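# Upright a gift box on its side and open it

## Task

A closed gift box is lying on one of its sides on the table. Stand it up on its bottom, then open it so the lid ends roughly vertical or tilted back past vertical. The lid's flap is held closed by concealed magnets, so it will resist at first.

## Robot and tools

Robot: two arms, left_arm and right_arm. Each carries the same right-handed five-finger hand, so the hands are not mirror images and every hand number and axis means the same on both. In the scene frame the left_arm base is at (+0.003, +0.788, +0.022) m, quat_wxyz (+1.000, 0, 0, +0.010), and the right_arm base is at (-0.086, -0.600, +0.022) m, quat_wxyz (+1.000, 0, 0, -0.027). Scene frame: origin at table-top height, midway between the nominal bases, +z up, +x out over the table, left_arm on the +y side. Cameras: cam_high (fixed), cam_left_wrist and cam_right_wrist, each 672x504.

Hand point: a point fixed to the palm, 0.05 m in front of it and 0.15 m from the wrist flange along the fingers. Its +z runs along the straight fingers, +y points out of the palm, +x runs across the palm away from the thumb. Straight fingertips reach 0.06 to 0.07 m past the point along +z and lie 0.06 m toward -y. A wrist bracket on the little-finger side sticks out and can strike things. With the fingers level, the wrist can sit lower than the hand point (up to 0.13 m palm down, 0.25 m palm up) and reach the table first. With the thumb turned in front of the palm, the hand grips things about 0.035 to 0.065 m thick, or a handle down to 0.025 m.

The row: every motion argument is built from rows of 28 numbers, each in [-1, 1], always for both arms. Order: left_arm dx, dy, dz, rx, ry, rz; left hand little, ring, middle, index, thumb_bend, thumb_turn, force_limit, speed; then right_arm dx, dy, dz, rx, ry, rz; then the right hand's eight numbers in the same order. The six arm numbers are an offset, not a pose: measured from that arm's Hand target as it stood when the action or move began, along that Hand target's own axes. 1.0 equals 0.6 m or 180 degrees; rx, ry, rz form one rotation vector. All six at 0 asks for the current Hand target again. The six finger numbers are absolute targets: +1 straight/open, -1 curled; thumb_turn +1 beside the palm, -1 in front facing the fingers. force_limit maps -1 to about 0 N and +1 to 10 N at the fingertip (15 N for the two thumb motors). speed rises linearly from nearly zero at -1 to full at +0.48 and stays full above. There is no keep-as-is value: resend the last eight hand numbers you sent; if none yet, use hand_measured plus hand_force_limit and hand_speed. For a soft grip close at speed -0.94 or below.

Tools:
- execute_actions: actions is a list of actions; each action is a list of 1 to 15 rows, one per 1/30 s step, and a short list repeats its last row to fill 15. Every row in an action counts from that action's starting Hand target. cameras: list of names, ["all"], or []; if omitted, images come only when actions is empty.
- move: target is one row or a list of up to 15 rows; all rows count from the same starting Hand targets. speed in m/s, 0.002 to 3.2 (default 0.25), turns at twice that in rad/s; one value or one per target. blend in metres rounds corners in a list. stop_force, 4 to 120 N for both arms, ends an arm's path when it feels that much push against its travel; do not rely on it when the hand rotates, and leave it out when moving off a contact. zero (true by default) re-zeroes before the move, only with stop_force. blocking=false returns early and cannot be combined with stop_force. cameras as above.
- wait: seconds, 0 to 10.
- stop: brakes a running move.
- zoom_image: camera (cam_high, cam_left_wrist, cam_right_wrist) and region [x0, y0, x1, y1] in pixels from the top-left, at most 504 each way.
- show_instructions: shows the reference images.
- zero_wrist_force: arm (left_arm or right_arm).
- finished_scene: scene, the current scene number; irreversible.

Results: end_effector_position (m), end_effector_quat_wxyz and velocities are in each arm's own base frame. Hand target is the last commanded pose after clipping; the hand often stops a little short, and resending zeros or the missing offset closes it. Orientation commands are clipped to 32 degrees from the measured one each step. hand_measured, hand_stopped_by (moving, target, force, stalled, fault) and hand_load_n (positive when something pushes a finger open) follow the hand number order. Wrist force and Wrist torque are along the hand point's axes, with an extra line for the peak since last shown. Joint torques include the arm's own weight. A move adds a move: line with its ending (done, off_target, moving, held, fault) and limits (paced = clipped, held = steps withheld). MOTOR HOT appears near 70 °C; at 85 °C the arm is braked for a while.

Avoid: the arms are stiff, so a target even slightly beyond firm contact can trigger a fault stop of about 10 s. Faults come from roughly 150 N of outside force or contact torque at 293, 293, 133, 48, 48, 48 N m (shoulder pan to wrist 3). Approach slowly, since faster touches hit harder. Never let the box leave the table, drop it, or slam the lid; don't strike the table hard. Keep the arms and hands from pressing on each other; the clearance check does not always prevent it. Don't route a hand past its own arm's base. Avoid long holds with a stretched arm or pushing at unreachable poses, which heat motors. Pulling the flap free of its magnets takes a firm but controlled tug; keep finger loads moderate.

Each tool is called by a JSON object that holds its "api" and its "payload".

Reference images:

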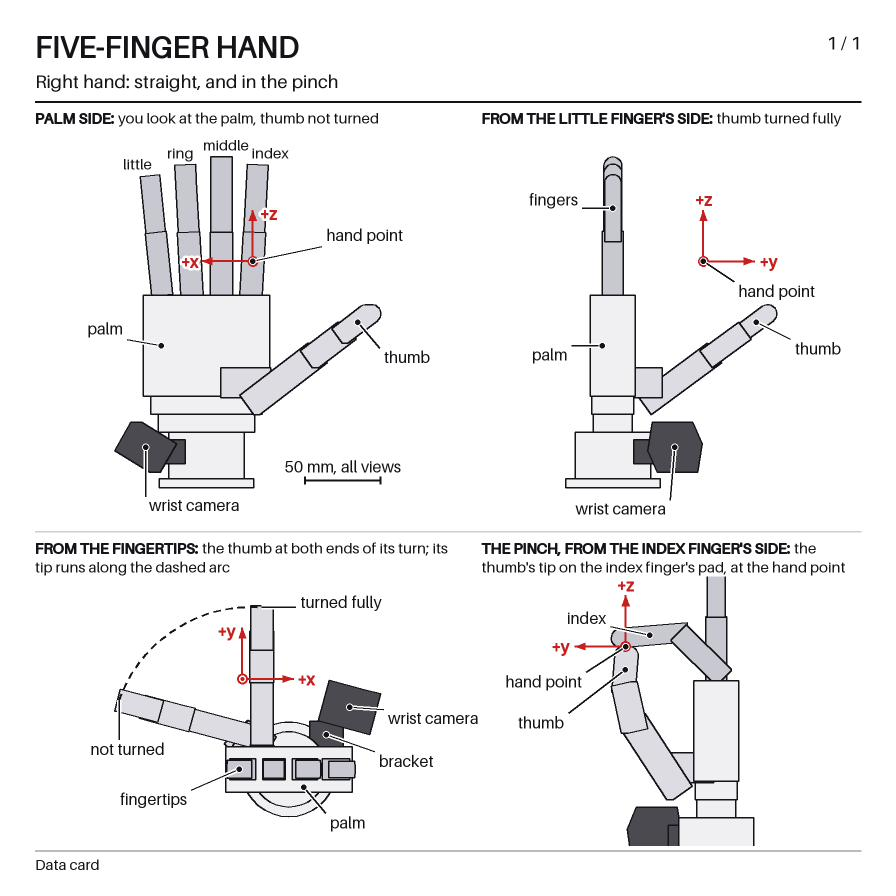

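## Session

{"api": "execute_actions", "payload": {"actions": [], "cameras": ["all"]}}

{"api": "zoom_image", "payload": {"camera": "cam_high", "region": [180, 140, 480, 380]}}

Scene clock: 0.00 s.
left_arm: end_effector_position=(-0.2401, +0.4325, +0.6388) hand_measured=(+1.000, +1.000, +1.000, +1.000, +1.000, +1.000) hand_load_n=(+0.0, +0.0, +0.0, +0.0, +0.0, +0.0) hand_stopped_by=(target, target, target, target, target, target) hand_force_limit=0.00 hand_speed=-0.80 end_effector_quat_wxyz=(-0.043, +0.777, -0.620, -0.104) | right_arm: end_effector_position=(+0.1636, -0.5664, +0.6132) hand_measured=(+1.000, +1.000, +1.000, +1.000, +1.000, +1.000) hand_load_n=(+0.0, +0.0, +0.0, +0.0, +0.0, +0.0) hand_stopped_by=(target, target, target, target, target, target) hand_force_limit=0.00 hand_speed=-0.80 end_effector_quat_wxyz=(+0.064, +0.687, +0.724, +0.016)
Joint positions: left_arm=[1.493 -1.715 1.496 1.601 1.447 -1.861] | right_arm=[-1.772 -1.487 1.342 1.675 1.444 -1.821]
Joint velocities: within noise
Joint torques (N m): no reading
Wrist force (N): no reading
Wrist torque (N m): no reading
Wrist force, peak (N): no reading
Hand target: left_arm -0.2401, +0.4325, +0.6388; -0.043, +0.777, -0.620, -0.104 | right_arm +0.1636, -0.5664, +0.6132; +0.064, +0.687, +0.724, +0.016

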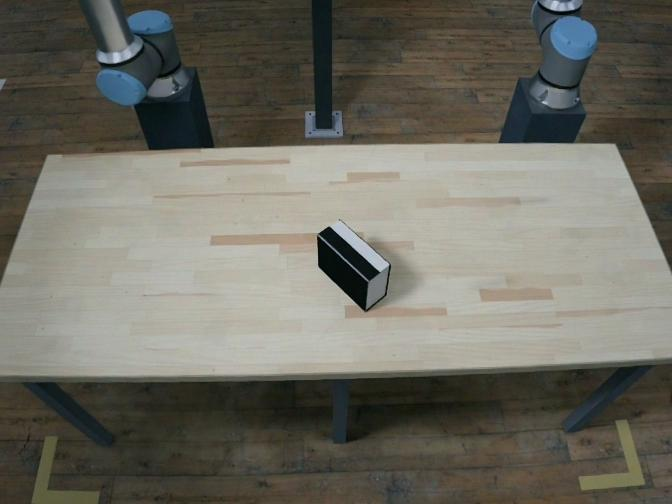

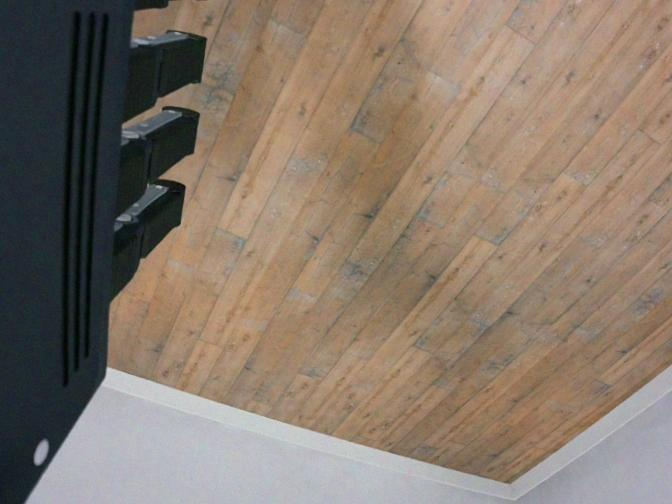

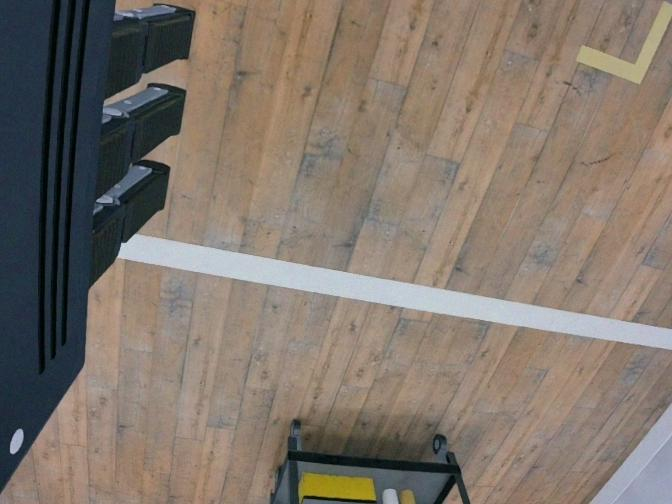

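Scaled by 1.680.

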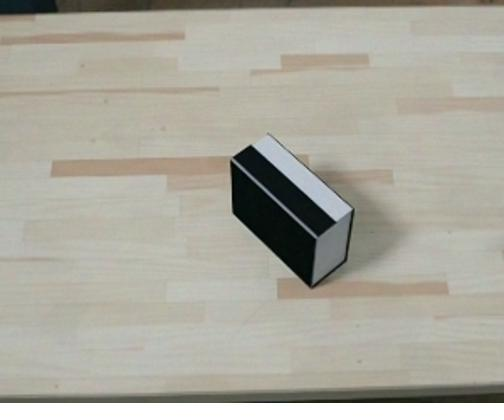

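{"api": "zoom_image", "payload": {"camera": "cam_high", "region": [300, 205, 410, 325]}}

Scaled by 4.200.

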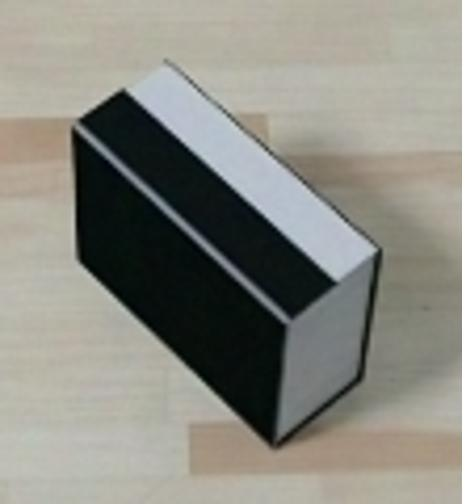

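{"api": "move", "payload": {"target": [0.389,-0.939,0.093,0,0,0,1,1,0,1,1,1,0,0.3,0.848,0.5,0.185,0,0,0,1,1,1,0,1,1,0,0.3], "speed": 0.5}}

{"api": "move", "payload": {"target": [0.886,-0.485,-0.089,0,0,0,1,1,0,1,1,1,0,0.3,0,0,0,0,0,0,1,1,1,0,1,1,0,0.3], "speed": 0.5}}

{"api": "move", "payload": {"target": [0.945,0.059,0.069,-0.106,0.0996,-0.145,1,1,0,1,1,1,0,0.3,0.992,0.347,0.372,-0.0805,0.076,-0.229,1,1,1,0,1,1,0,0.3], "speed": 0.5, "cameras": ["all"]}}

{"api": "zoom_image", "payload": {"camera": "cam_high", "region": [260, 170, 460, 350]}}

Scene clock: 48.47 s.
left_arm: end_effector_position=(+0.3503, +0.3492, +0.4991) hand_measured=(+1.000, +1.000, +0.000, +1.000, +1.000, +1.000) hand_load_n=(+0.0, +0.0, +0.5, +0.0, +0.0, +0.0) hand_stopped_by=(target, target, target, target, target, target) hand_force_limit=0.00 hand_speed=0.30 end_effector_quat_wxyz=(-0.043, +0.777, -0.620, -0.104) | right_arm: end_effector_position=(+0.4495, -0.0500, +0.5006) hand_measured=(+1.000, +1.000, +1.000, +0.000, +1.000, +1.000) hand_load_n=(+0.0, +0.0, +0.0, +0.0, +0.0, -0.5) hand_stopped_by=(target, target, target, target, target, target) hand_force_limit=0.00 hand_speed=0.30 end_effector_quat_wxyz=(+0.064, +0.687, +0.724, +0.016)
Joint positions: left_arm=[0.227 -1.495 1.583 1.547 1.355 -3.145] | right_arm=[-0.524 -1.802 1.81 1.43 1.569 -0.576]
Joint torques (N m): left_arm=[-8.63 -31.34 -52.21 6.5 -3.28 -1.86] | right_arm=[19.1 -8.2 -42.53 7.31 2.96 2.08]
Wrist force (N): left_arm=[-0.1 0.1 -0.3] | right_arm=[-0.3 0.3 -0.5]
Wrist torque (N m): left_arm=[0.03 0.02 0.24] | right_arm=[0.06 0.10 -0.16]
Wrist force, peak (N): left_arm=[-0.4 2.0 0.1] | right_arm=[-2.0 -0.5 -0.5]
Hand target: left_arm +0.3503, +0.3492, +0.4991; -0.043, +0.777, -0.620, -0.104 | right_arm +0.4496, -0.0500, +0.5006; +0.064, +0.687, +0.724, +0.016
Off the commanded pose: left_arm 0.000 m, 0 deg | right_arm 0.000 m, 0 deg.
move: done

Scene clock: 50.80 s.
left_arm: end_effector_position=(+0.7504, -0.1019, +0.4190) hand_measured=(+1.000, +1.000, +0.000, +1.000, +1.000, +1.000) hand_load_n=(+0.0, +0.0, +0.0, +0.0, +0.0, +0.0) hand_stopped_by=(target, target, target, target, target, target) hand_force_limit=0.00 hand_speed=0.30 end_effector_quat_wxyz=(-0.043, +0.777, -0.620, -0.104) | right_arm: end_effector_position=(+0.4496, -0.0500, +0.5006) hand_measured=(+1.000, +1.000, +1.000, +0.000, +1.000, +1.000) hand_load_n=(-0.5, +0.0, +0.0, +0.0, +0.0, +0.0) hand_stopped_by=(target, target, target, target, target, target) hand_force_limit=0.00 hand_speed=0.30 end_effector_quat_wxyz=(+0.064, +0.687, +0.724, +0.016)
Joint positions: left_arm=[-0.402 -0.881 0.891 1.74 1.433 -3.78] | right_arm=[-0.523 -1.802 1.81 1.43 1.569 -0.575]
Joint torques (N m): left_arm=[-7.78 -81.91 -51.79 6.89 2.61 -2.12] | right_arm=[17.03 -9.71 -42.5 7.2 2.88 2.07]
Wrist force (N): left_arm=[-0.6 0.4 -0.4] | right_arm=[-0.4 -0.1 -0.3]
Wrist torque (N m): left_arm=[0.09 0.08 0.23] | right_arm=[-0.01 0.12 -0.17]
Wrist force, peak (N): left_arm=[-1.7 1.4 -0.1] | right_arm=[-1.1 0.7 -0.7]
Hand target: left_arm +0.7505, -0.1020, +0.4190; -0.043, +0.777, -0.620, -0.104 | right_arm +0.4496, -0.0500, +0.5006; +0.064, +0.687, +0.724, +0.016
Off the commanded pose: left_arm 0.000 m, 0 deg | right_arm 0.000 m, 0 deg.
move: done

Scene clock: 53.30 s.
left_arm: end_effector_position=(+0.8283, -0.6415, +0.2586) hand_measured=(+1.000, +1.000, +0.000, +1.000, +1.000, +1.000) hand_load_n=(+0.0, +0.0, +0.0, +0.0, +0.0, +0.0) hand_stopped_by=(target, target, target, target, target, target) hand_force_limit=0.00 hand_speed=0.30 end_effector_quat_wxyz=(+0.197, +0.914, -0.349, +0.063) | right_arm: end_effector_position=(+0.6533, +0.5401, +0.2604) hand_measured=(+1.000, +1.000, +1.000, +0.000, +1.000, +1.000) hand_load_n=(+0.0, +0.0, +0.0, +0.0, +0.0, +0.0) hand_stopped_by=(target, target, target, target, target, target) hand_force_limit=0.00 hand_speed=0.30 end_effector_quat_wxyz=(+0.065, +0.370, +0.913, +0.161)
Joint positions: left_arm=[-0.688 -0.309 0.035 1.588 1.903 -4.713] | right_arm=[0.459 -1.14 1.512 0.868 1.456 -0.323]
Joint torques (N m): left_arm=[12.31 -111.96 -51.68 1.81 3.69 -2.02] | right_arm=[16.97 -58.47 -40.72 6.64 -2.93 -1.89]
Wrist force (N): left_arm=[1.0 1.4 0.2] | right_arm=[-0.5 0.4 -0.6]
Wrist torque (N m): left_arm=[0.02 0.06 0.27] | right_arm=[0.14 0.11 0.15]
Wrist force, peak (N): left_arm=[0.8 2.2 0.6] | right_arm=[-1.7 0.1 -1.2]
Hand target: left_arm +0.8307, -0.6428, +0.2594; +0.159, +0.898, -0.404, -0.071 | right_arm +0.6533, +0.5402, +0.2604; +0.065, +0.370, +0.913, +0.161
Off the commanded pose: left_arm 0.003 m, 17 deg | right_arm 0.000 m, 0 deg.
elbow stopped short (left arm): the move would have taken joint 3 (elbow) straighter than the controller allows.
move: off_target (left_arm)

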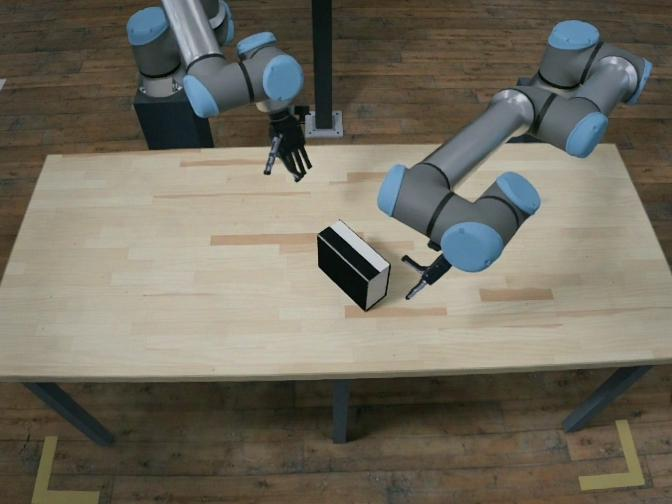

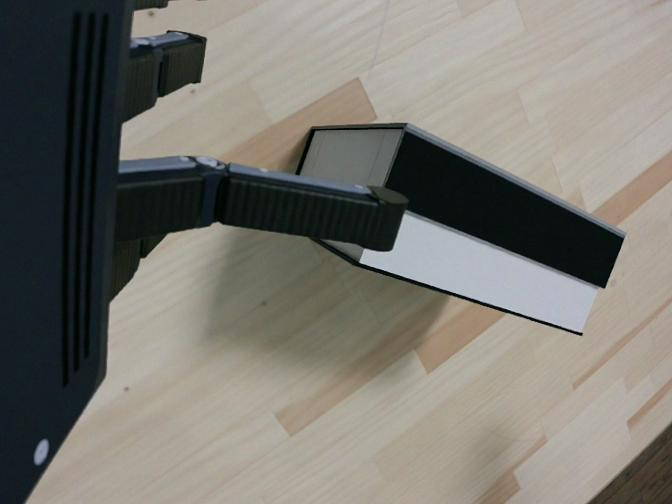

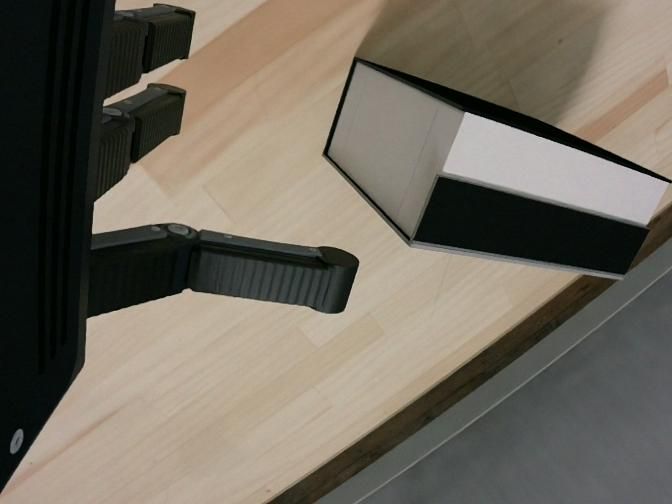

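Scaled by 2.520.

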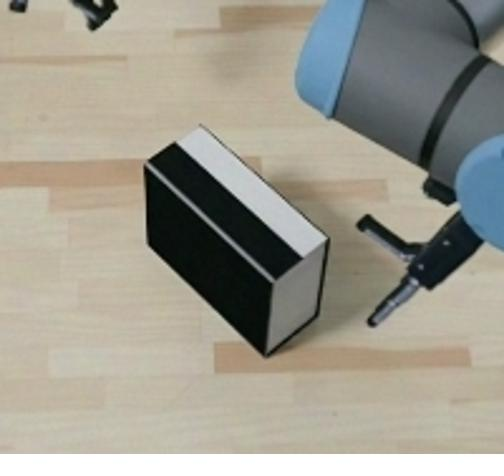

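{"api": "move", "payload": {"target": [0,-0.075,0.301,0,0,0,1,1,0,1,1,1,0,0.3,0,-0.1055,0.29,0,0,0,1,1,1,0,1,1,0,0.3], "speed": 0.2, "cameras": ["all"]}}

{"api": "zoom_image", "payload": {"camera": "cam_high", "region": [260, 170, 460, 350]}}

Scene clock: 69.87 s.
left_arm: end_effector_position=(+0.8140, -0.6545, +0.0743) hand_measured=(+1.000, +1.000, +0.000, +1.000, +1.000, +1.000) hand_load_n=(+0.5, +0.0, +0.0, +0.0, +0.0, +0.0) hand_stopped_by=(target, target, target, target, target, target) hand_force_limit=0.00 hand_speed=0.30 end_effector_quat_wxyz=(+0.172, +0.909, -0.380, -0.007) | right_arm: end_effector_position=(+0.6535, +0.5402, +0.0755) hand_measured=(+1.000, +1.000, +1.000, +0.000, +1.000, +1.000) hand_load_n=(+0.0, +0.0, +0.0, +0.0, +0.0, +0.0) hand_stopped_by=(target, target, target, target, target, target) hand_force_limit=0.00 hand_speed=0.30 end_effector_quat_wxyz=(+0.065, +0.370, +0.913, +0.161)
Joint positions: left_arm=[-0.708 -0.136 0.035 1.576 1.904 -4.643] | right_arm=[0.459 -0.991 1.647 0.584 1.456 -0.323]
Joint torques (N m): left_arm=[-8.31 -114.15 -26.4 1.84 -2.43 1.84] | right_arm=[17.63 -62.82 -22.59 0.05 0.62 2.22]
Wrist force (N): left_arm=[0.7 1.2 0.0] | right_arm=[0.0 0.0 -0.5]
Wrist torque (N m): left_arm=[0.03 0.08 -0.05] | right_arm=[0.04 0.06 0.12]
Wrist force, peak (N): left_arm=[1.2 2.1 -0.9] | right_arm=[-0.3 0.5 -1.9]
Hand target: left_arm +0.8161, -0.6559, +0.0743; +0.159, +0.898, -0.404, -0.071 | right_arm +0.6535, +0.5402, +0.0752; +0.065, +0.370, +0.913, +0.161
Off the commanded pose: left_arm 0.003 m, 8 deg | right_arm 0.000 m, 0 deg.
elbow stopped short (left arm): the move would have taken joint 3 (elbow) straighter than the controller allows.
move: off_target (left_arm)

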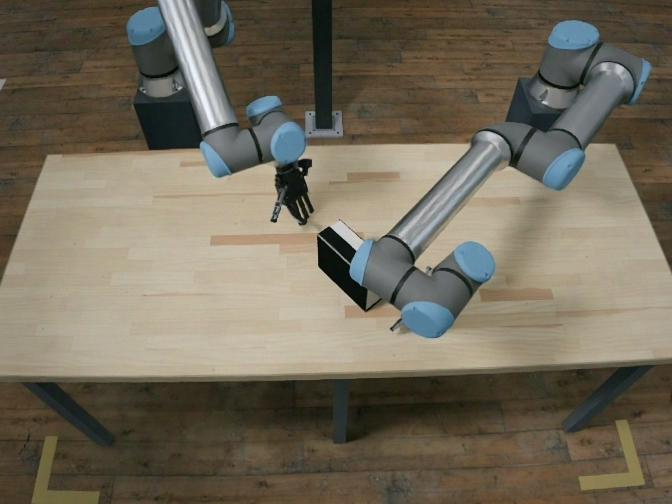

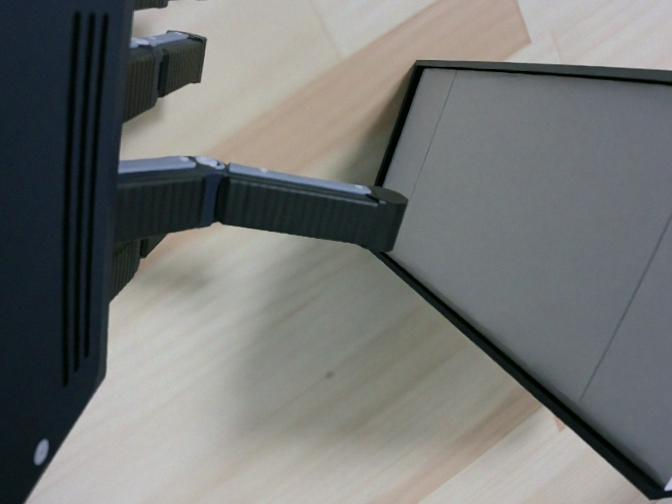

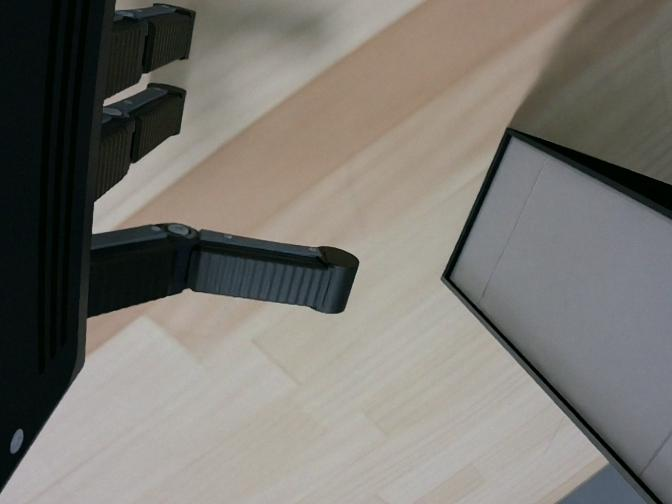

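Scaled by 2.520.

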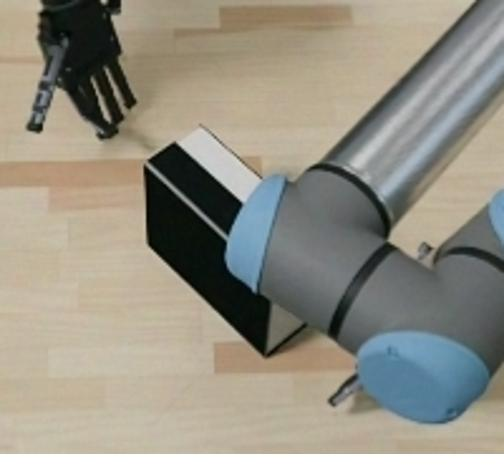

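{"api": "move", "payload": {"target": [0,0.055,0.02,0,0,0,1,1,0,1,1,1,0,0.3,-0.017,0.039,0.0143,0,0,0,1,1,1,0,1,1,0,0.3], "speed": 0.1, "cameras": ["all"]}}

{"api": "zoom_image", "payload": {"camera": "cam_high", "region": [260, 170, 460, 350]}}

Scene clock: 88.47 s.
left_arm: end_effector_position=(+0.7880, -0.6777, +0.0740) hand_measured=(+1.000, +1.000, +0.000, +1.000, +1.000, +1.000) hand_load_n=(+0.0, +0.0, +0.0, +0.0, -0.5, +0.0) hand_stopped_by=(target, target, target, target, target, target) hand_force_limit=0.00 hand_speed=0.30 end_effector_quat_wxyz=(+0.170, +0.906, -0.386, -0.024) | right_arm: end_effector_position=(+0.6780, +0.5510, +0.0752) hand_measured=(+1.000, +1.000, +1.000, +0.000, +1.000, +1.000) hand_load_n=(+0.0, +0.0, +0.0, +0.0, +0.0, +0.0) hand_stopped_by=(target, target, target, target, target, target) hand_force_limit=0.00 hand_speed=0.30 end_effector_quat_wxyz=(+0.065, +0.370, +0.913, +0.161)
Joint positions: left_arm=[-0.74 -0.132 0.035 1.598 1.909 -4.658] | right_arm=[0.457 -0.956 1.586 0.61 1.455 -0.325]
Joint torques (N m): left_arm=[-7.88 -115.04 -25.62 6.24 3.46 -2.1] | right_arm=[-11.1 -66.28 -35.31 6.87 -3.16 -1.78]
Wrist force (N): left_arm=[0.4 0.7 0.0] | right_arm=[0.1 0.2 -0.6]
Wrist torque (N m): left_arm=[0.03 0.09 0.25] | right_arm=[0.07 0.04 0.14]
Wrist force, peak (N): left_arm=[0.8 1.6 0.0] | right_arm=[-0.2 0.7 -1.1]
Hand target: left_arm +0.7899, -0.6792, +0.0743; +0.159, +0.898, -0.404, -0.071 | right_arm +0.6782, +0.5511, +0.0752; +0.065, +0.370, +0.913, +0.161
Off the commanded pose: left_arm 0.002 m, 6 deg | right_arm 0.000 m, 0 deg.
elbow stopped short (left arm): the move would have taken joint 3 (elbow) straighter than the controller allows.
move: off_target (left_arm)

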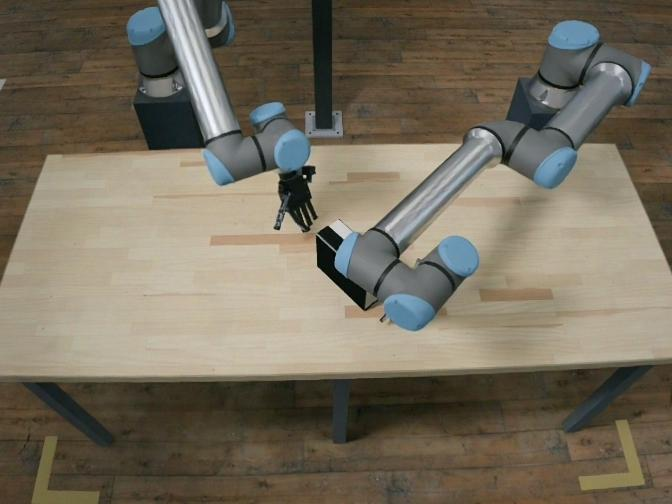

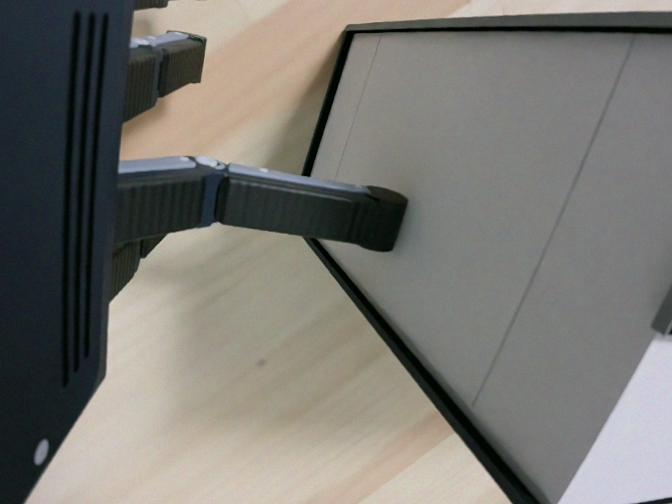

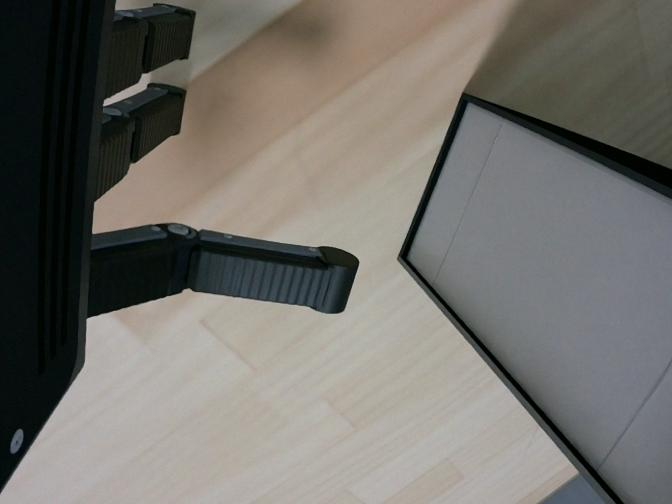

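Scaled by 2.520.

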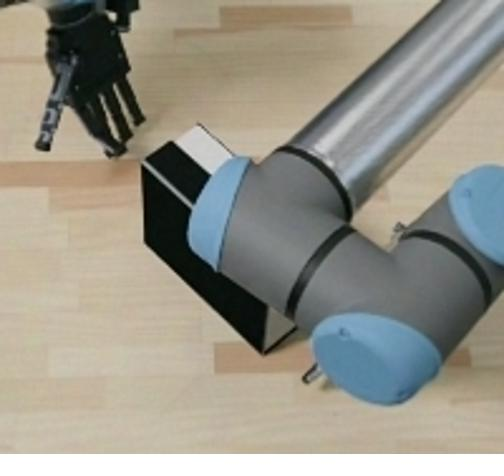

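{"api": "move", "payload": {"target": [0,0,0,0,0,0,1,1,0,1,1,1,0,0.3,0.008,0.0627,0.0228,0,0,0,1,1,1,0,1,1,0,0.3], "speed": 0.1, "cameras": ["cam_right_wrist","cam_high"]}}

{"api": "zoom_image", "payload": {"camera": "cam_high", "region": [270, 200, 370, 300]}}

Scene clock: 103.87 s.
left_arm: end_effector_position=(+0.7878, -0.6778, +0.0740) hand_measured=(+1.000, +1.000, +0.000, +1.000, +1.000, +1.000) hand_load_n=(+0.0, +0.0, +0.0, +0.0, +0.0, +0.5) hand_stopped_by=(target, target, target, target, target, target) hand_force_limit=0.00 hand_speed=0.30 end_effector_quat_wxyz=(+0.170, +0.906, -0.386, -0.024) | right_arm: end_effector_position=(+0.7024, +0.5830, +0.0753) hand_measured=(+1.000, +1.000, +1.000, +0.000, +1.000, +1.000) hand_load_n=(+0.0, +0.0, +0.0, +0.0, +0.0, +0.0) hand_stopped_by=(target, target, target, target, target, target) hand_force_limit=0.00 hand_speed=0.30 end_effector_quat_wxyz=(+0.065, +0.370, +0.913, +0.161)
Joint positions: left_arm=[-0.74 -0.132 0.035 1.598 1.909 -4.658] | right_arm=[0.481 -0.902 1.49 0.65 1.463 -0.302]
Joint torques (N m): left_arm=[-2.98 -115.08 -25.46 5.79 3.97 -2.22] | right_arm=[16.92 -67.54 -36.81 6.7 2.8 1.73]
Wrist force (N): left_arm=[0.6 0.6 0.0] | right_arm=[0.0 0.2 -0.8]
Wrist torque (N m): left_arm=[0.03 0.06 0.26] | right_arm=[0.10 0.07 -0.16]
Wrist force, peak (N): left_arm=[0.6 0.9 -0.5] | right_arm=[-0.3 0.5 -1.2]
Hand target: left_arm +0.7899, -0.6792, +0.0743; +0.159, +0.898, -0.404, -0.071 | right_arm +0.7026, +0.5831, +0.0753; +0.065, +0.370, +0.913, +0.161
Off the commanded pose: left_arm 0.002 m, 6 deg | right_arm 0.000 m, 0 deg.
elbow stopped short (left arm): the move would have taken joint 3 (elbow) straighter than the controller allows.
move: off_target (left_arm)
Images, in order (width x height): cam_high 672x504, cam_right_wrist 672x504.

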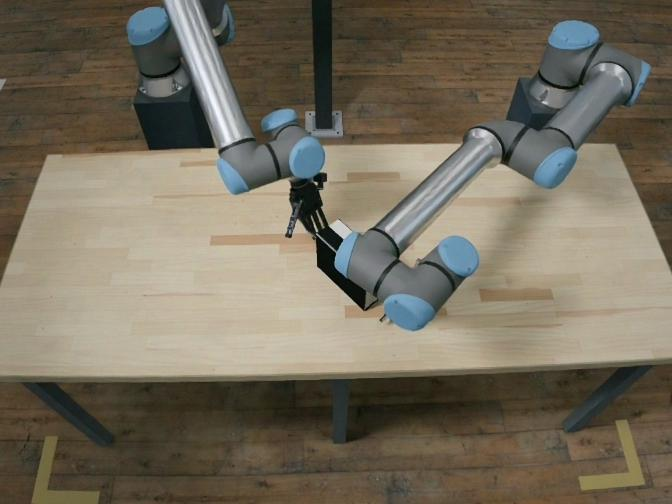

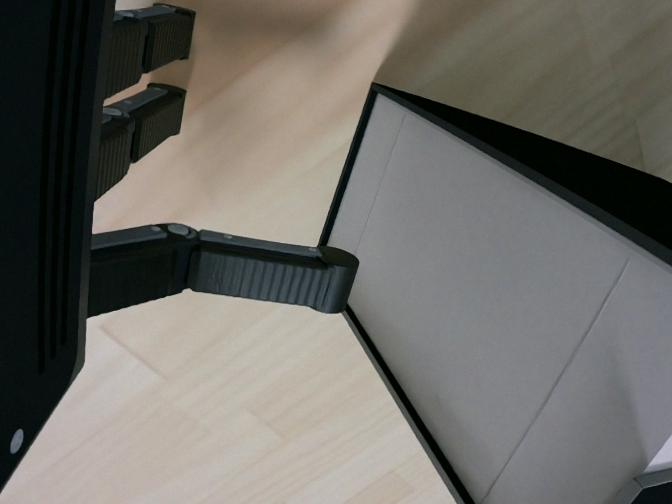

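Scaled by 5.040.

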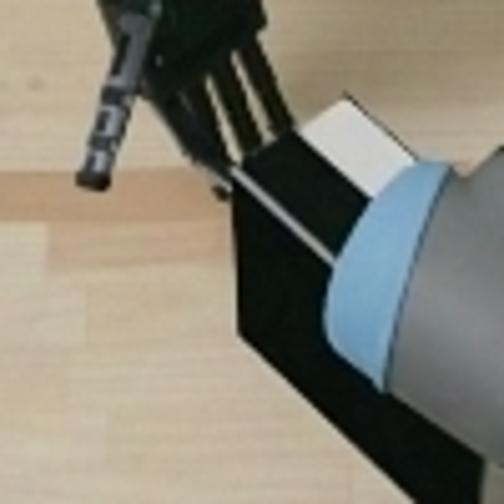

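{"api": "move", "payload": {"target": [0.043,0,0,0,0,0,1,1,0,1,1,1,0,0.3,0.013,0,0,0,0,0,1,1,1,0,1,1,0,0.3], "speed": 0.1}}

{"api": "move", "payload": {"target": [0,0.078,0.0285,0,0,0,1,1,0,1,1,1,0,0.3,0,0.078,0.0285,0,0,0,1,1,1,0,1,1,0,0.3], "speed": 0.02, "stop_force": 6, "cameras": ["all"]}}

{"api": "zoom_image", "payload": {"camera": "cam_high", "region": [270, 200, 420, 330]}}

Scene clock: 111.67 s.
left_arm: end_effector_position=(+0.8048, -0.6970, +0.0740) hand_measured=(+1.000, +1.000, +0.000, +1.000, +1.000, +1.000) hand_load_n=(+0.0, +0.0, +0.0, +0.0, +0.0, +0.0) hand_stopped_by=(target, target, target, target, target, target) hand_force_limit=0.00 hand_speed=0.30 end_effector_quat_wxyz=(+0.180, +0.911, -0.371, +0.017) | right_arm: end_effector_position=(+0.6970, +0.5886, +0.0753) hand_measured=(+1.000, +1.000, +1.000, +0.000, +1.000, +1.000) hand_load_n=(+0.0, +0.0, +0.0, +0.0, +0.0, +0.0) hand_stopped_by=(target, target, target, target, target, target) hand_force_limit=0.00 hand_speed=0.30 end_effector_quat_wxyz=(+0.065, +0.370, +0.913, +0.161)
Joint positions: left_arm=[-0.743 -0.143 0.035 1.514 1.898 -4.71] | right_arm=[0.492 -0.903 1.491 0.649 1.466 -0.292]
Joint torques (N m): left_arm=[-8.6 -150.02 -29.49 1.35 -2.04 -1.5] | right_arm=[17.43 -88.35 -24.36 -0.03 2.53 1.98]
Wrist force (N): left_arm=[0.6 1.2 0.1] | right_arm=[0.2 0.0 -0.4]
Wrist torque (N m): left_arm=[0.00 0.10 0.24] | right_arm=[0.04 0.02 -0.15]
Wrist force, peak (N): left_arm=[1.2 1.6 -0.4] | right_arm=[-0.1 0.6 -1.1]
Hand target: left_arm +0.8070, -0.6985, +0.0743; +0.159, +0.898, -0.404, -0.071 | right_arm +0.6970, +0.5886, +0.0753; +0.065, +0.370, +0.913, +0.161
Off the commanded pose: left_arm 0.003 m, 11 deg | right_arm 0.000 m, 0 deg.
elbow stopped short (left arm): the move would have taken joint 3 (elbow) straighter than the controller allows.
move: off_target (left_arm)

Scene clock: 114.70 s.
left_arm: end_effector_position=(+0.7927, -0.7063, +0.0738) hand_measured=(+1.000, +1.000, +0.000, +1.000, +1.000, +1.000) hand_load_n=(+0.0, +0.0, -1.0, +0.0, +0.0, +0.0) hand_stopped_by=(target, target, target, target, target, target) hand_force_limit=0.00 hand_speed=0.30 end_effector_quat_wxyz=(+0.179, +0.910, -0.374, +0.009) | right_arm: end_effector_position=(+0.7073, +0.5992, +0.0752) hand_measured=(+1.000, +1.000, +1.000, +0.000, +1.000, +1.000) hand_load_n=(+0.0, +0.0, +0.0, +0.0, +0.0, +0.0) hand_stopped_by=(target, target, target, target, target, target) hand_force_limit=0.00 hand_speed=0.30 end_effector_quat_wxyz=(+0.065, +0.370, +0.913, +0.161)
Joint positions: left_arm=[-0.757 -0.142 0.036 1.525 1.899 -4.715] | right_arm=[0.498 -0.882 1.453 0.665 1.468 -0.287]
Joint torques (N m): left_arm=[5.92 -149.62 -25.28 2.11 1.13 1.18] | right_arm=[-11.85 -89.62 -27.26 -1.39 -3.42 -1.1]
Wrist force (N): left_arm=[2.4 -4.1 -2.6] | right_arm=[0.5 -4.9 -2.8]
Wrist torque (N m): left_arm=[0.04 0.16 0.14] | right_arm=[0.15 0.07 -0.15]
Wrist force, peak (N): left_arm=[3.2 -9.9 -4.7] | right_arm=[1.1 -10.3 -6.0]
Hand target: left_arm +0.7927, -0.7063, +0.0738; +0.179, +0.910, -0.374, +0.009 (not the last commanded pose) | right_arm +0.7073, +0.5992, +0.0752; +0.065, +0.370, +0.913, +0.161 (not the last commanded pose)
Off the commanded pose: left_arm 0.034 m, 10 deg | right_arm 0.035 m, 0 deg.
elbow stopped short (left arm): the move would have taken joint 3 (elbow) straighter than the controller allows.
move: contact (left_arm, right_arm)

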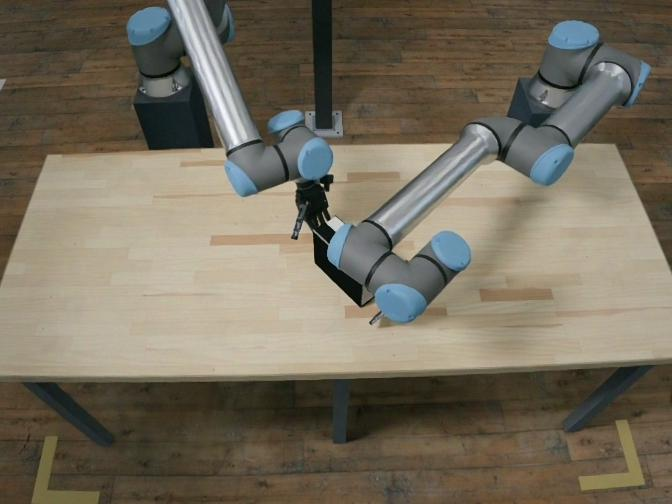

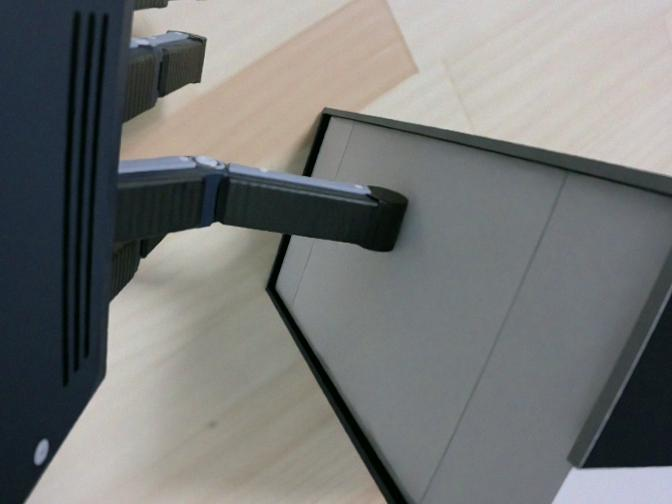

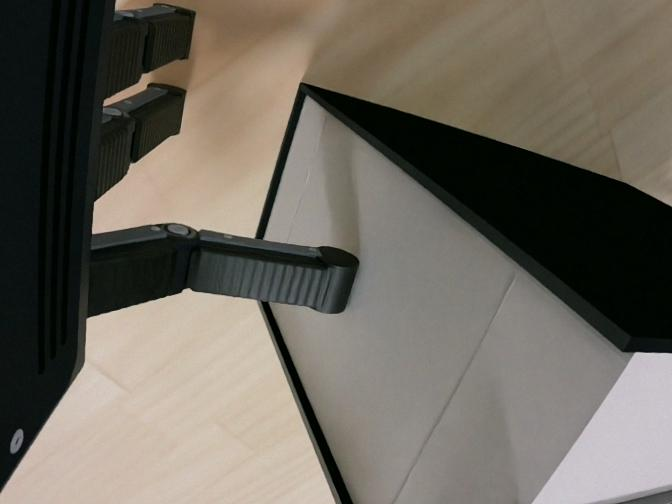

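Scaled by 3.360.

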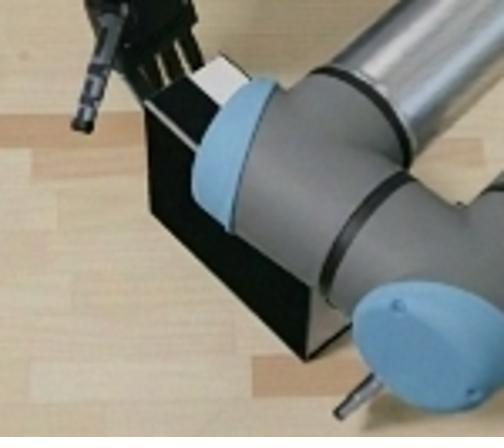

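{"api": "move", "payload": {"target": [[0,-0.02,-0.0073,0,0,0,1,1,0,1,1,1,0,0.3,0,-0.02,-0.0073,0,0,0,1,1,1,0,1,1,0,0.3],[0.02,-0.02,-0.0073,0,0,0,1,1,0,1,1,1,0,0.3,-0.0283,-0.02,-0.0073,0,0,0,1,1,1,0,1,1,0,0.3]], "speed": 0.08}}

{"api": "move", "payload": {"target": [0,0.06,0.022,0,0,0,1,1,0,1,1,1,0,0.3,0,0.06,0.022,0,0,0,1,1,1,0,1,1,0,0.3], "speed": 0.015, "stop_force": 8, "cameras": ["cam_left_wrist","cam_right_wrist"]}}

Scene clock: 122.10 s.
left_arm: end_effector_position=(+0.8083, -0.7039, +0.0756) hand_measured=(+1.000, +1.000, +0.000, +1.000, +1.000, +1.000) hand_load_n=(+0.0, +0.0, +0.0, +0.0, +0.0, +0.0) hand_stopped_by=(target, target, target, target, target, target) hand_force_limit=0.00 hand_speed=0.30 end_effector_quat_wxyz=(+0.183, +0.912, -0.366, +0.028) | right_arm: end_effector_position=(+0.7105, +0.5784, +0.0752) hand_measured=(+1.000, +1.000, +1.000, +0.000, +1.000, +1.000) hand_load_n=(+0.5, +0.0, +0.0, +0.0, +0.0, +0.0) hand_stopped_by=(target, target, target, target, target, target) hand_force_limit=0.00 hand_speed=0.30 end_effector_quat_wxyz=(+0.065, +0.370, +0.913, +0.161)
Joint positions: left_arm=[-0.746 -0.147 0.035 1.492 1.894 -4.726] | right_arm=[0.471 -0.898 1.482 0.654 1.46 -0.312]
Joint torques (N m): left_arm=[-7.72 -151.76 -51.13 1.95 -2.23 -1.93] | right_arm=[-10.76 -69.18 -37.17 6.56 -3.08 -2]
Wrist force (N): left_arm=[0.9 1.2 0.1] | right_arm=[-0.3 0.1 -0.7]
Wrist torque (N m): left_arm=[0.03 0.08 0.25] | right_arm=[0.07 0.11 0.15]
Wrist force, peak (N): left_arm=[2.7 -4.2 -3.0] | right_arm=[0.4 -5.1 -3.3]
Hand target: left_arm +0.8101, -0.7051, +0.0759; +0.179, +0.910, -0.374, +0.009 | right_arm +0.7106, +0.5783, +0.0752; +0.065, +0.370, +0.913, +0.161
Off the commanded pose: left_arm 0.002 m, 2 deg | right_arm 0.000 m, 0 deg.
elbow stopped short (left arm): the move would have taken joint 3 (elbow) straighter than the controller allows.
move: done

Scene clock: 124.23 s.
left_arm: end_effector_position=(+0.7992, -0.7135, +0.0753) hand_measured=(+1.000, +1.000, +0.000, +1.000, +1.000, +1.000) hand_load_n=(+0.0, +0.0, +0.0, +0.0, +0.0, +0.0) hand_stopped_by=(target, target, target, target, target, target) hand_force_limit=0.00 hand_speed=0.30 end_effector_quat_wxyz=(+0.183, +0.911, -0.368, +0.024) | right_arm: end_effector_position=(+0.7197, +0.5877, +0.0752) hand_measured=(+1.000, +1.000, +1.000, +0.000, +1.000, +1.000) hand_load_n=(+0.0, +0.0, +0.0, +0.0, +0.0, +0.0) hand_stopped_by=(target, target, target, target, target, target) hand_force_limit=0.00 hand_speed=0.30 end_effector_quat_wxyz=(+0.065, +0.370, +0.913, +0.161)
Joint positions: left_arm=[-0.759 -0.146 0.035 1.495 1.893 -4.734] | right_arm=[0.476 -0.879 1.449 0.669 1.461 -0.307]
Joint torques (N m): left_arm=[4.45 -122.25 -48.04 2.99 5.1 1.62] | right_arm=[-11.65 -89.79 -27.52 -1.72 -3.28 -2.01]
Wrist force (N): left_arm=[1.7 -4.8 -2.7] | right_arm=[0.7 -5.6 -3.3]
Wrist torque (N m): left_arm=[0.15 0.26 0.05] | right_arm=[0.19 0.08 -0.13]
Wrist force, peak (N): left_arm=[3.9 -13.3 -6.0] | right_arm=[0.9 -14.3 -8.4]
Hand target: left_arm +0.7993, -0.7135, +0.0753; +0.183, +0.911, -0.368, +0.024 (not the last commanded pose) | right_arm +0.7197, +0.5877, +0.0752; +0.065, +0.370, +0.913, +0.161 (not the last commanded pose)
Off the commanded pose: left_arm 0.025 m, 2 deg | right_arm 0.025 m, 0 deg.
elbow stopped short (left arm): the move would have taken joint 3 (elbow) straighter than the controller allows.
move: contact (left_arm, right_arm)
Images, in order (width x height): cam_left_wrist 672x504, cam_right_wrist 672x504.

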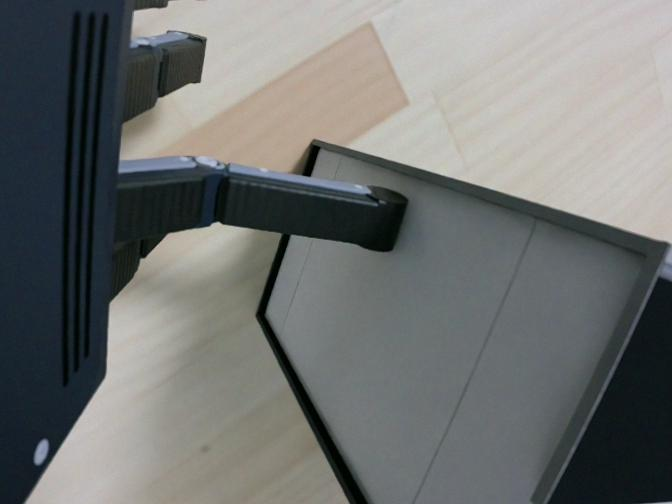

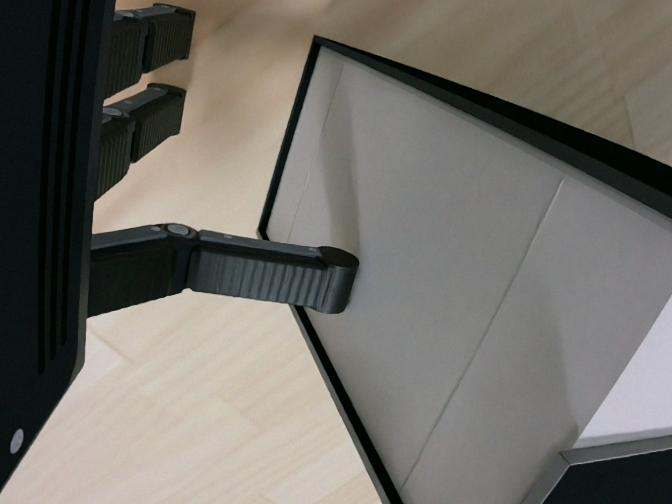

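{"api": "move", "payload": {"target": [0,0.05,0.018,0,0,0,1,1,0,1,1,1,0,0.3,0,0.05,0.018,0,0,0,1,1,1,0,1,1,0,0.3], "speed": 0.01, "stop_force": 10}}

{"api": "move", "payload": {"target": [[-0.042,0.008,-0.022,0,0,0,1,1,0,1,1,1,0,0.3,0.042,0.008,-0.022,0,0,0,1,1,1,0,1,1,0,0.3],[-0.1,0.0108,-0.0298,0,0,0,1,1,0,1,1,1,0,0.3,0.1,0.0108,-0.0298,0,0,0,1,1,1,0,1,1,0,0.3]], "speed": 0.05, "blend": 0.01, "cameras": ["all"]}}

Scene clock: 131.97 s.
left_arm: end_effector_position=(+0.7990, -0.7139, +0.0754) hand_measured=(+1.000, +1.000, +0.000, +1.000, +1.000, +1.000) hand_load_n=(+0.0, +0.0, +0.0, +0.0, +0.0, +0.0) hand_stopped_by=(target, target, target, target, target, target) hand_force_limit=0.00 hand_speed=0.30 end_effector_quat_wxyz=(+0.183, +0.911, -0.368, +0.024) | right_arm: end_effector_position=(+0.7202, +0.5880, +0.0752) hand_measured=(+1.000, +1.000, +1.000, +0.000, +1.000, +1.000) hand_load_n=(+0.5, +0.0, +0.0, -1.0, +0.0, +0.5) hand_stopped_by=(target, target, target, target, target, target) hand_force_limit=0.00 hand_speed=0.30 end_effector_quat_wxyz=(+0.065, +0.370, +0.913, +0.161)
Joint positions: left_arm=[-0.759 -0.147 0.036 1.494 1.893 -4.735] | right_arm=[0.476 -0.879 1.447 0.669 1.461 -0.306]
Joint torques (N m): left_arm=[-5.89 -137.33 -51.16 6 7.46 1.61] | right_arm=[-11.42 -92.17 -32.92 -5.18 -0.59 -0.84]
Wrist force (N): left_arm=[4.0 -14.6 -6.3] | right_arm=[0.9 -14.9 -8.2]
Wrist torque (N m): left_arm=[0.25 0.37 -0.12] | right_arm=[0.49 0.09 -0.10]
Wrist force, peak (N): left_arm=[4.5 -19.2 -8.5] | right_arm=[1.1 -19.7 -10.1]
Hand target: left_arm +0.7990, -0.7139, +0.0754; +0.183, +0.911, -0.368, +0.024 (not the last commanded pose) | right_arm +0.7202, +0.5880, +0.0752; +0.065, +0.370, +0.913, +0.161 (not the last commanded pose)
Off the commanded pose: left_arm 0.031 m, 0 deg | right_arm 0.031 m, 0 deg.
move: contact (left_arm, right_arm)

Scene clock: 133.93 s.
left_arm: end_effector_position=(+0.7526, -0.6722, +0.0834) hand_measured=(+1.000, +1.000, +0.002, +1.000, +1.000, +1.000) hand_load_n=(+0.0, +0.0, +22.0, +0.0, +0.0, +0.0) hand_stopped_by=(target, target, target, target, target, target) hand_force_limit=0.00 hand_speed=0.30 end_effector_quat_wxyz=(+0.183, +0.911, -0.368, +0.024) | right_arm: end_effector_position=(+0.6771, +0.6296, +0.0942) hand_measured=(+1.000, +1.000, +1.000, +0.000, +1.000, +1.000) hand_load_n=(+0.0, +0.0, +0.0, +10.0, +0.0, +0.0) hand_stopped_by=(target, target, target, target, target, target) hand_force_limit=0.00 hand_speed=0.30 end_effector_quat_wxyz=(+0.065, +0.370, +0.913, +0.161)
Joint positions: left_arm=[-0.761 -0.455 0.646 1.192 1.892 -4.736] | right_arm=[0.552 -0.902 1.448 0.685 1.486 -0.235]
Joint torques (N m): left_arm=[-133.3 -144.76 -20.44 7.82 27.66 -1.83] | right_arm=[14.06 -98.69 -98.57 -29.86 -2.81 -0.81]
Wrist force (N): left_arm=[22.1 -111.9 -27.1] | right_arm=[10.3 -106.0 -43.6]
Wrist torque (N m): left_arm=[2.09 1.17 -2.14] | right_arm=[2.88 0.32 0.02]
Wrist force, peak (N): left_arm=[22.1 -111.9 -27.1] | right_arm=[10.3 -106.0 -43.6]
Hand target: left_arm +0.7525, -0.6722, +0.0834; +0.183, +0.911, -0.368, +0.024 | right_arm +0.6770, +0.6297, +0.0942; +0.065, +0.370, +0.913, +0.161
Off the commanded pose: left_arm 0.000 m, 0 deg | right_arm 0.000 m, 0 deg.
move: done

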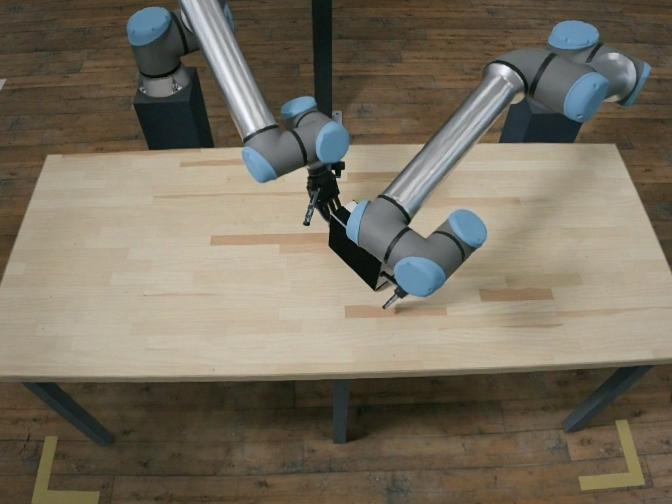

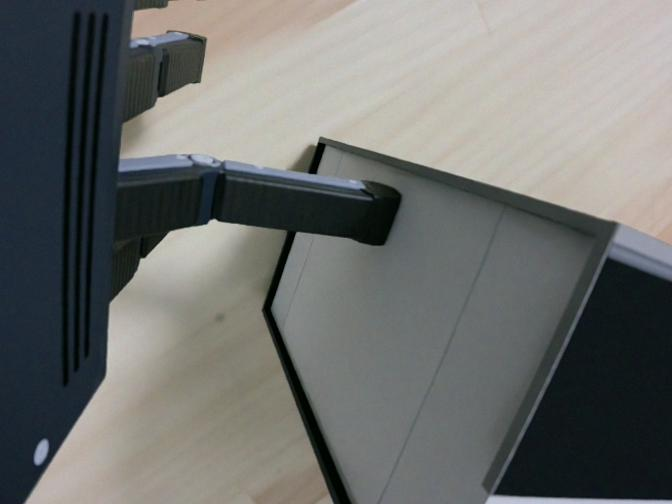

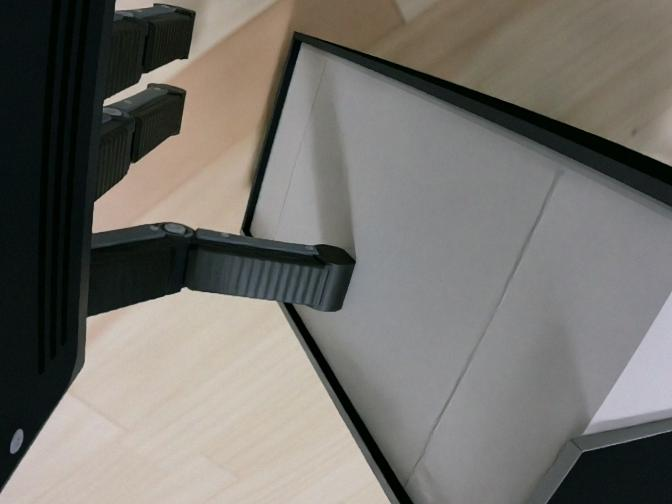

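{"api": "move", "payload": {"target": [0.0011,-0.0095,-0.003,0,0,0,1,1,0,1,1,1,0,0.3,0,0,0,0,0,0,1,1,1,0,1,1,0,0.3], "speed": 0.03, "cameras": ["cam_high"]}}

{"api": "zoom_image", "payload": {"camera": "cam_high", "region": [280, 180, 420, 310]}}

Scene clock: 142.20 s.
left_arm: end_effector_position=(+0.7566, -0.6686, +0.0834) hand_measured=(+1.000, +1.000, +0.082, +1.000, +1.000, +1.000) hand_load_n=(+0.0, +0.0, +7.5, +0.0, +0.0, +0.0) hand_stopped_by=(target, target, target, target, target, target) hand_force_limit=0.00 hand_speed=0.30 end_effector_quat_wxyz=(+0.183, +0.911, -0.368, +0.024) | right_arm: end_effector_position=(+0.6773, +0.6298, +0.0944) hand_measured=(+1.000, +1.000, +1.000, +0.000, +1.000, +1.000) hand_load_n=(+0.0, +0.0, +0.0, +1.5, +0.0, +0.0) hand_stopped_by=(target, target, target, target, target, target) hand_force_limit=0.00 hand_speed=0.30 end_effector_quat_wxyz=(+0.066, +0.370, +0.913, +0.162)
Joint positions: left_arm=[-0.755 -0.451 0.638 1.198 1.894 -4.73] | right_arm=[0.552 -0.902 1.447 0.684 1.486 -0.234]
Joint torques (N m): left_arm=[-12.31 -107.2 -49.51 6.77 8.78 1.55] | right_arm=[14.15 -75.71 -42.75 -0.97 -1.56 -0.29]
Wrist force (N): left_arm=[3.5 -21.2 -4.2] | right_arm=[1.2 -20.5 -9.2]
Wrist torque (N m): left_arm=[0.59 0.39 -0.54] | right_arm=[0.63 0.17 -0.13]
Wrist force, peak (N): left_arm=[21.9 -110.9 -27.0] | right_arm=[10.7 -105.9 -43.5]
Hand target: left_arm +0.7570, -0.6682, +0.0834; +0.183, +0.911, -0.368, +0.024 | right_arm +0.6770, +0.6297, +0.0942; +0.065, +0.370, +0.913, +0.161
Off the commanded pose: left_arm 0.001 m, 0 deg | right_arm 0.000 m, 0 deg.
move: done
Images, in order (width x height): cam_high 672x504.

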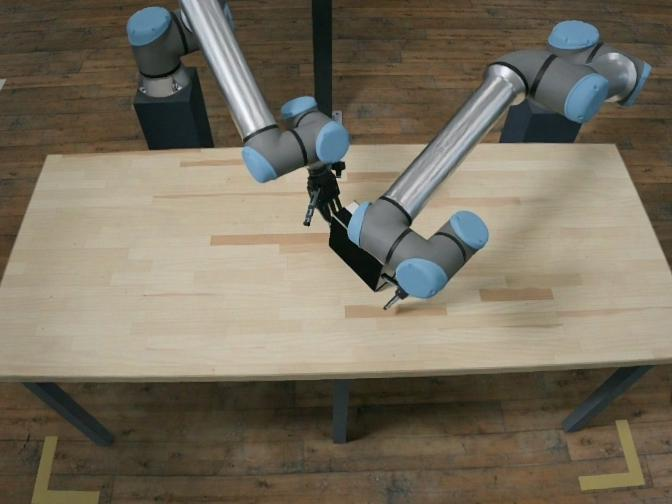

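Scaled by 3.600.

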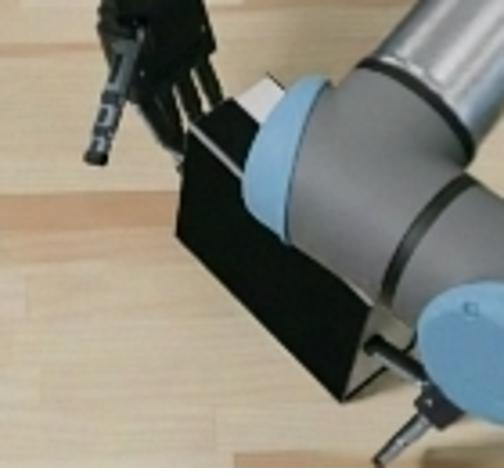

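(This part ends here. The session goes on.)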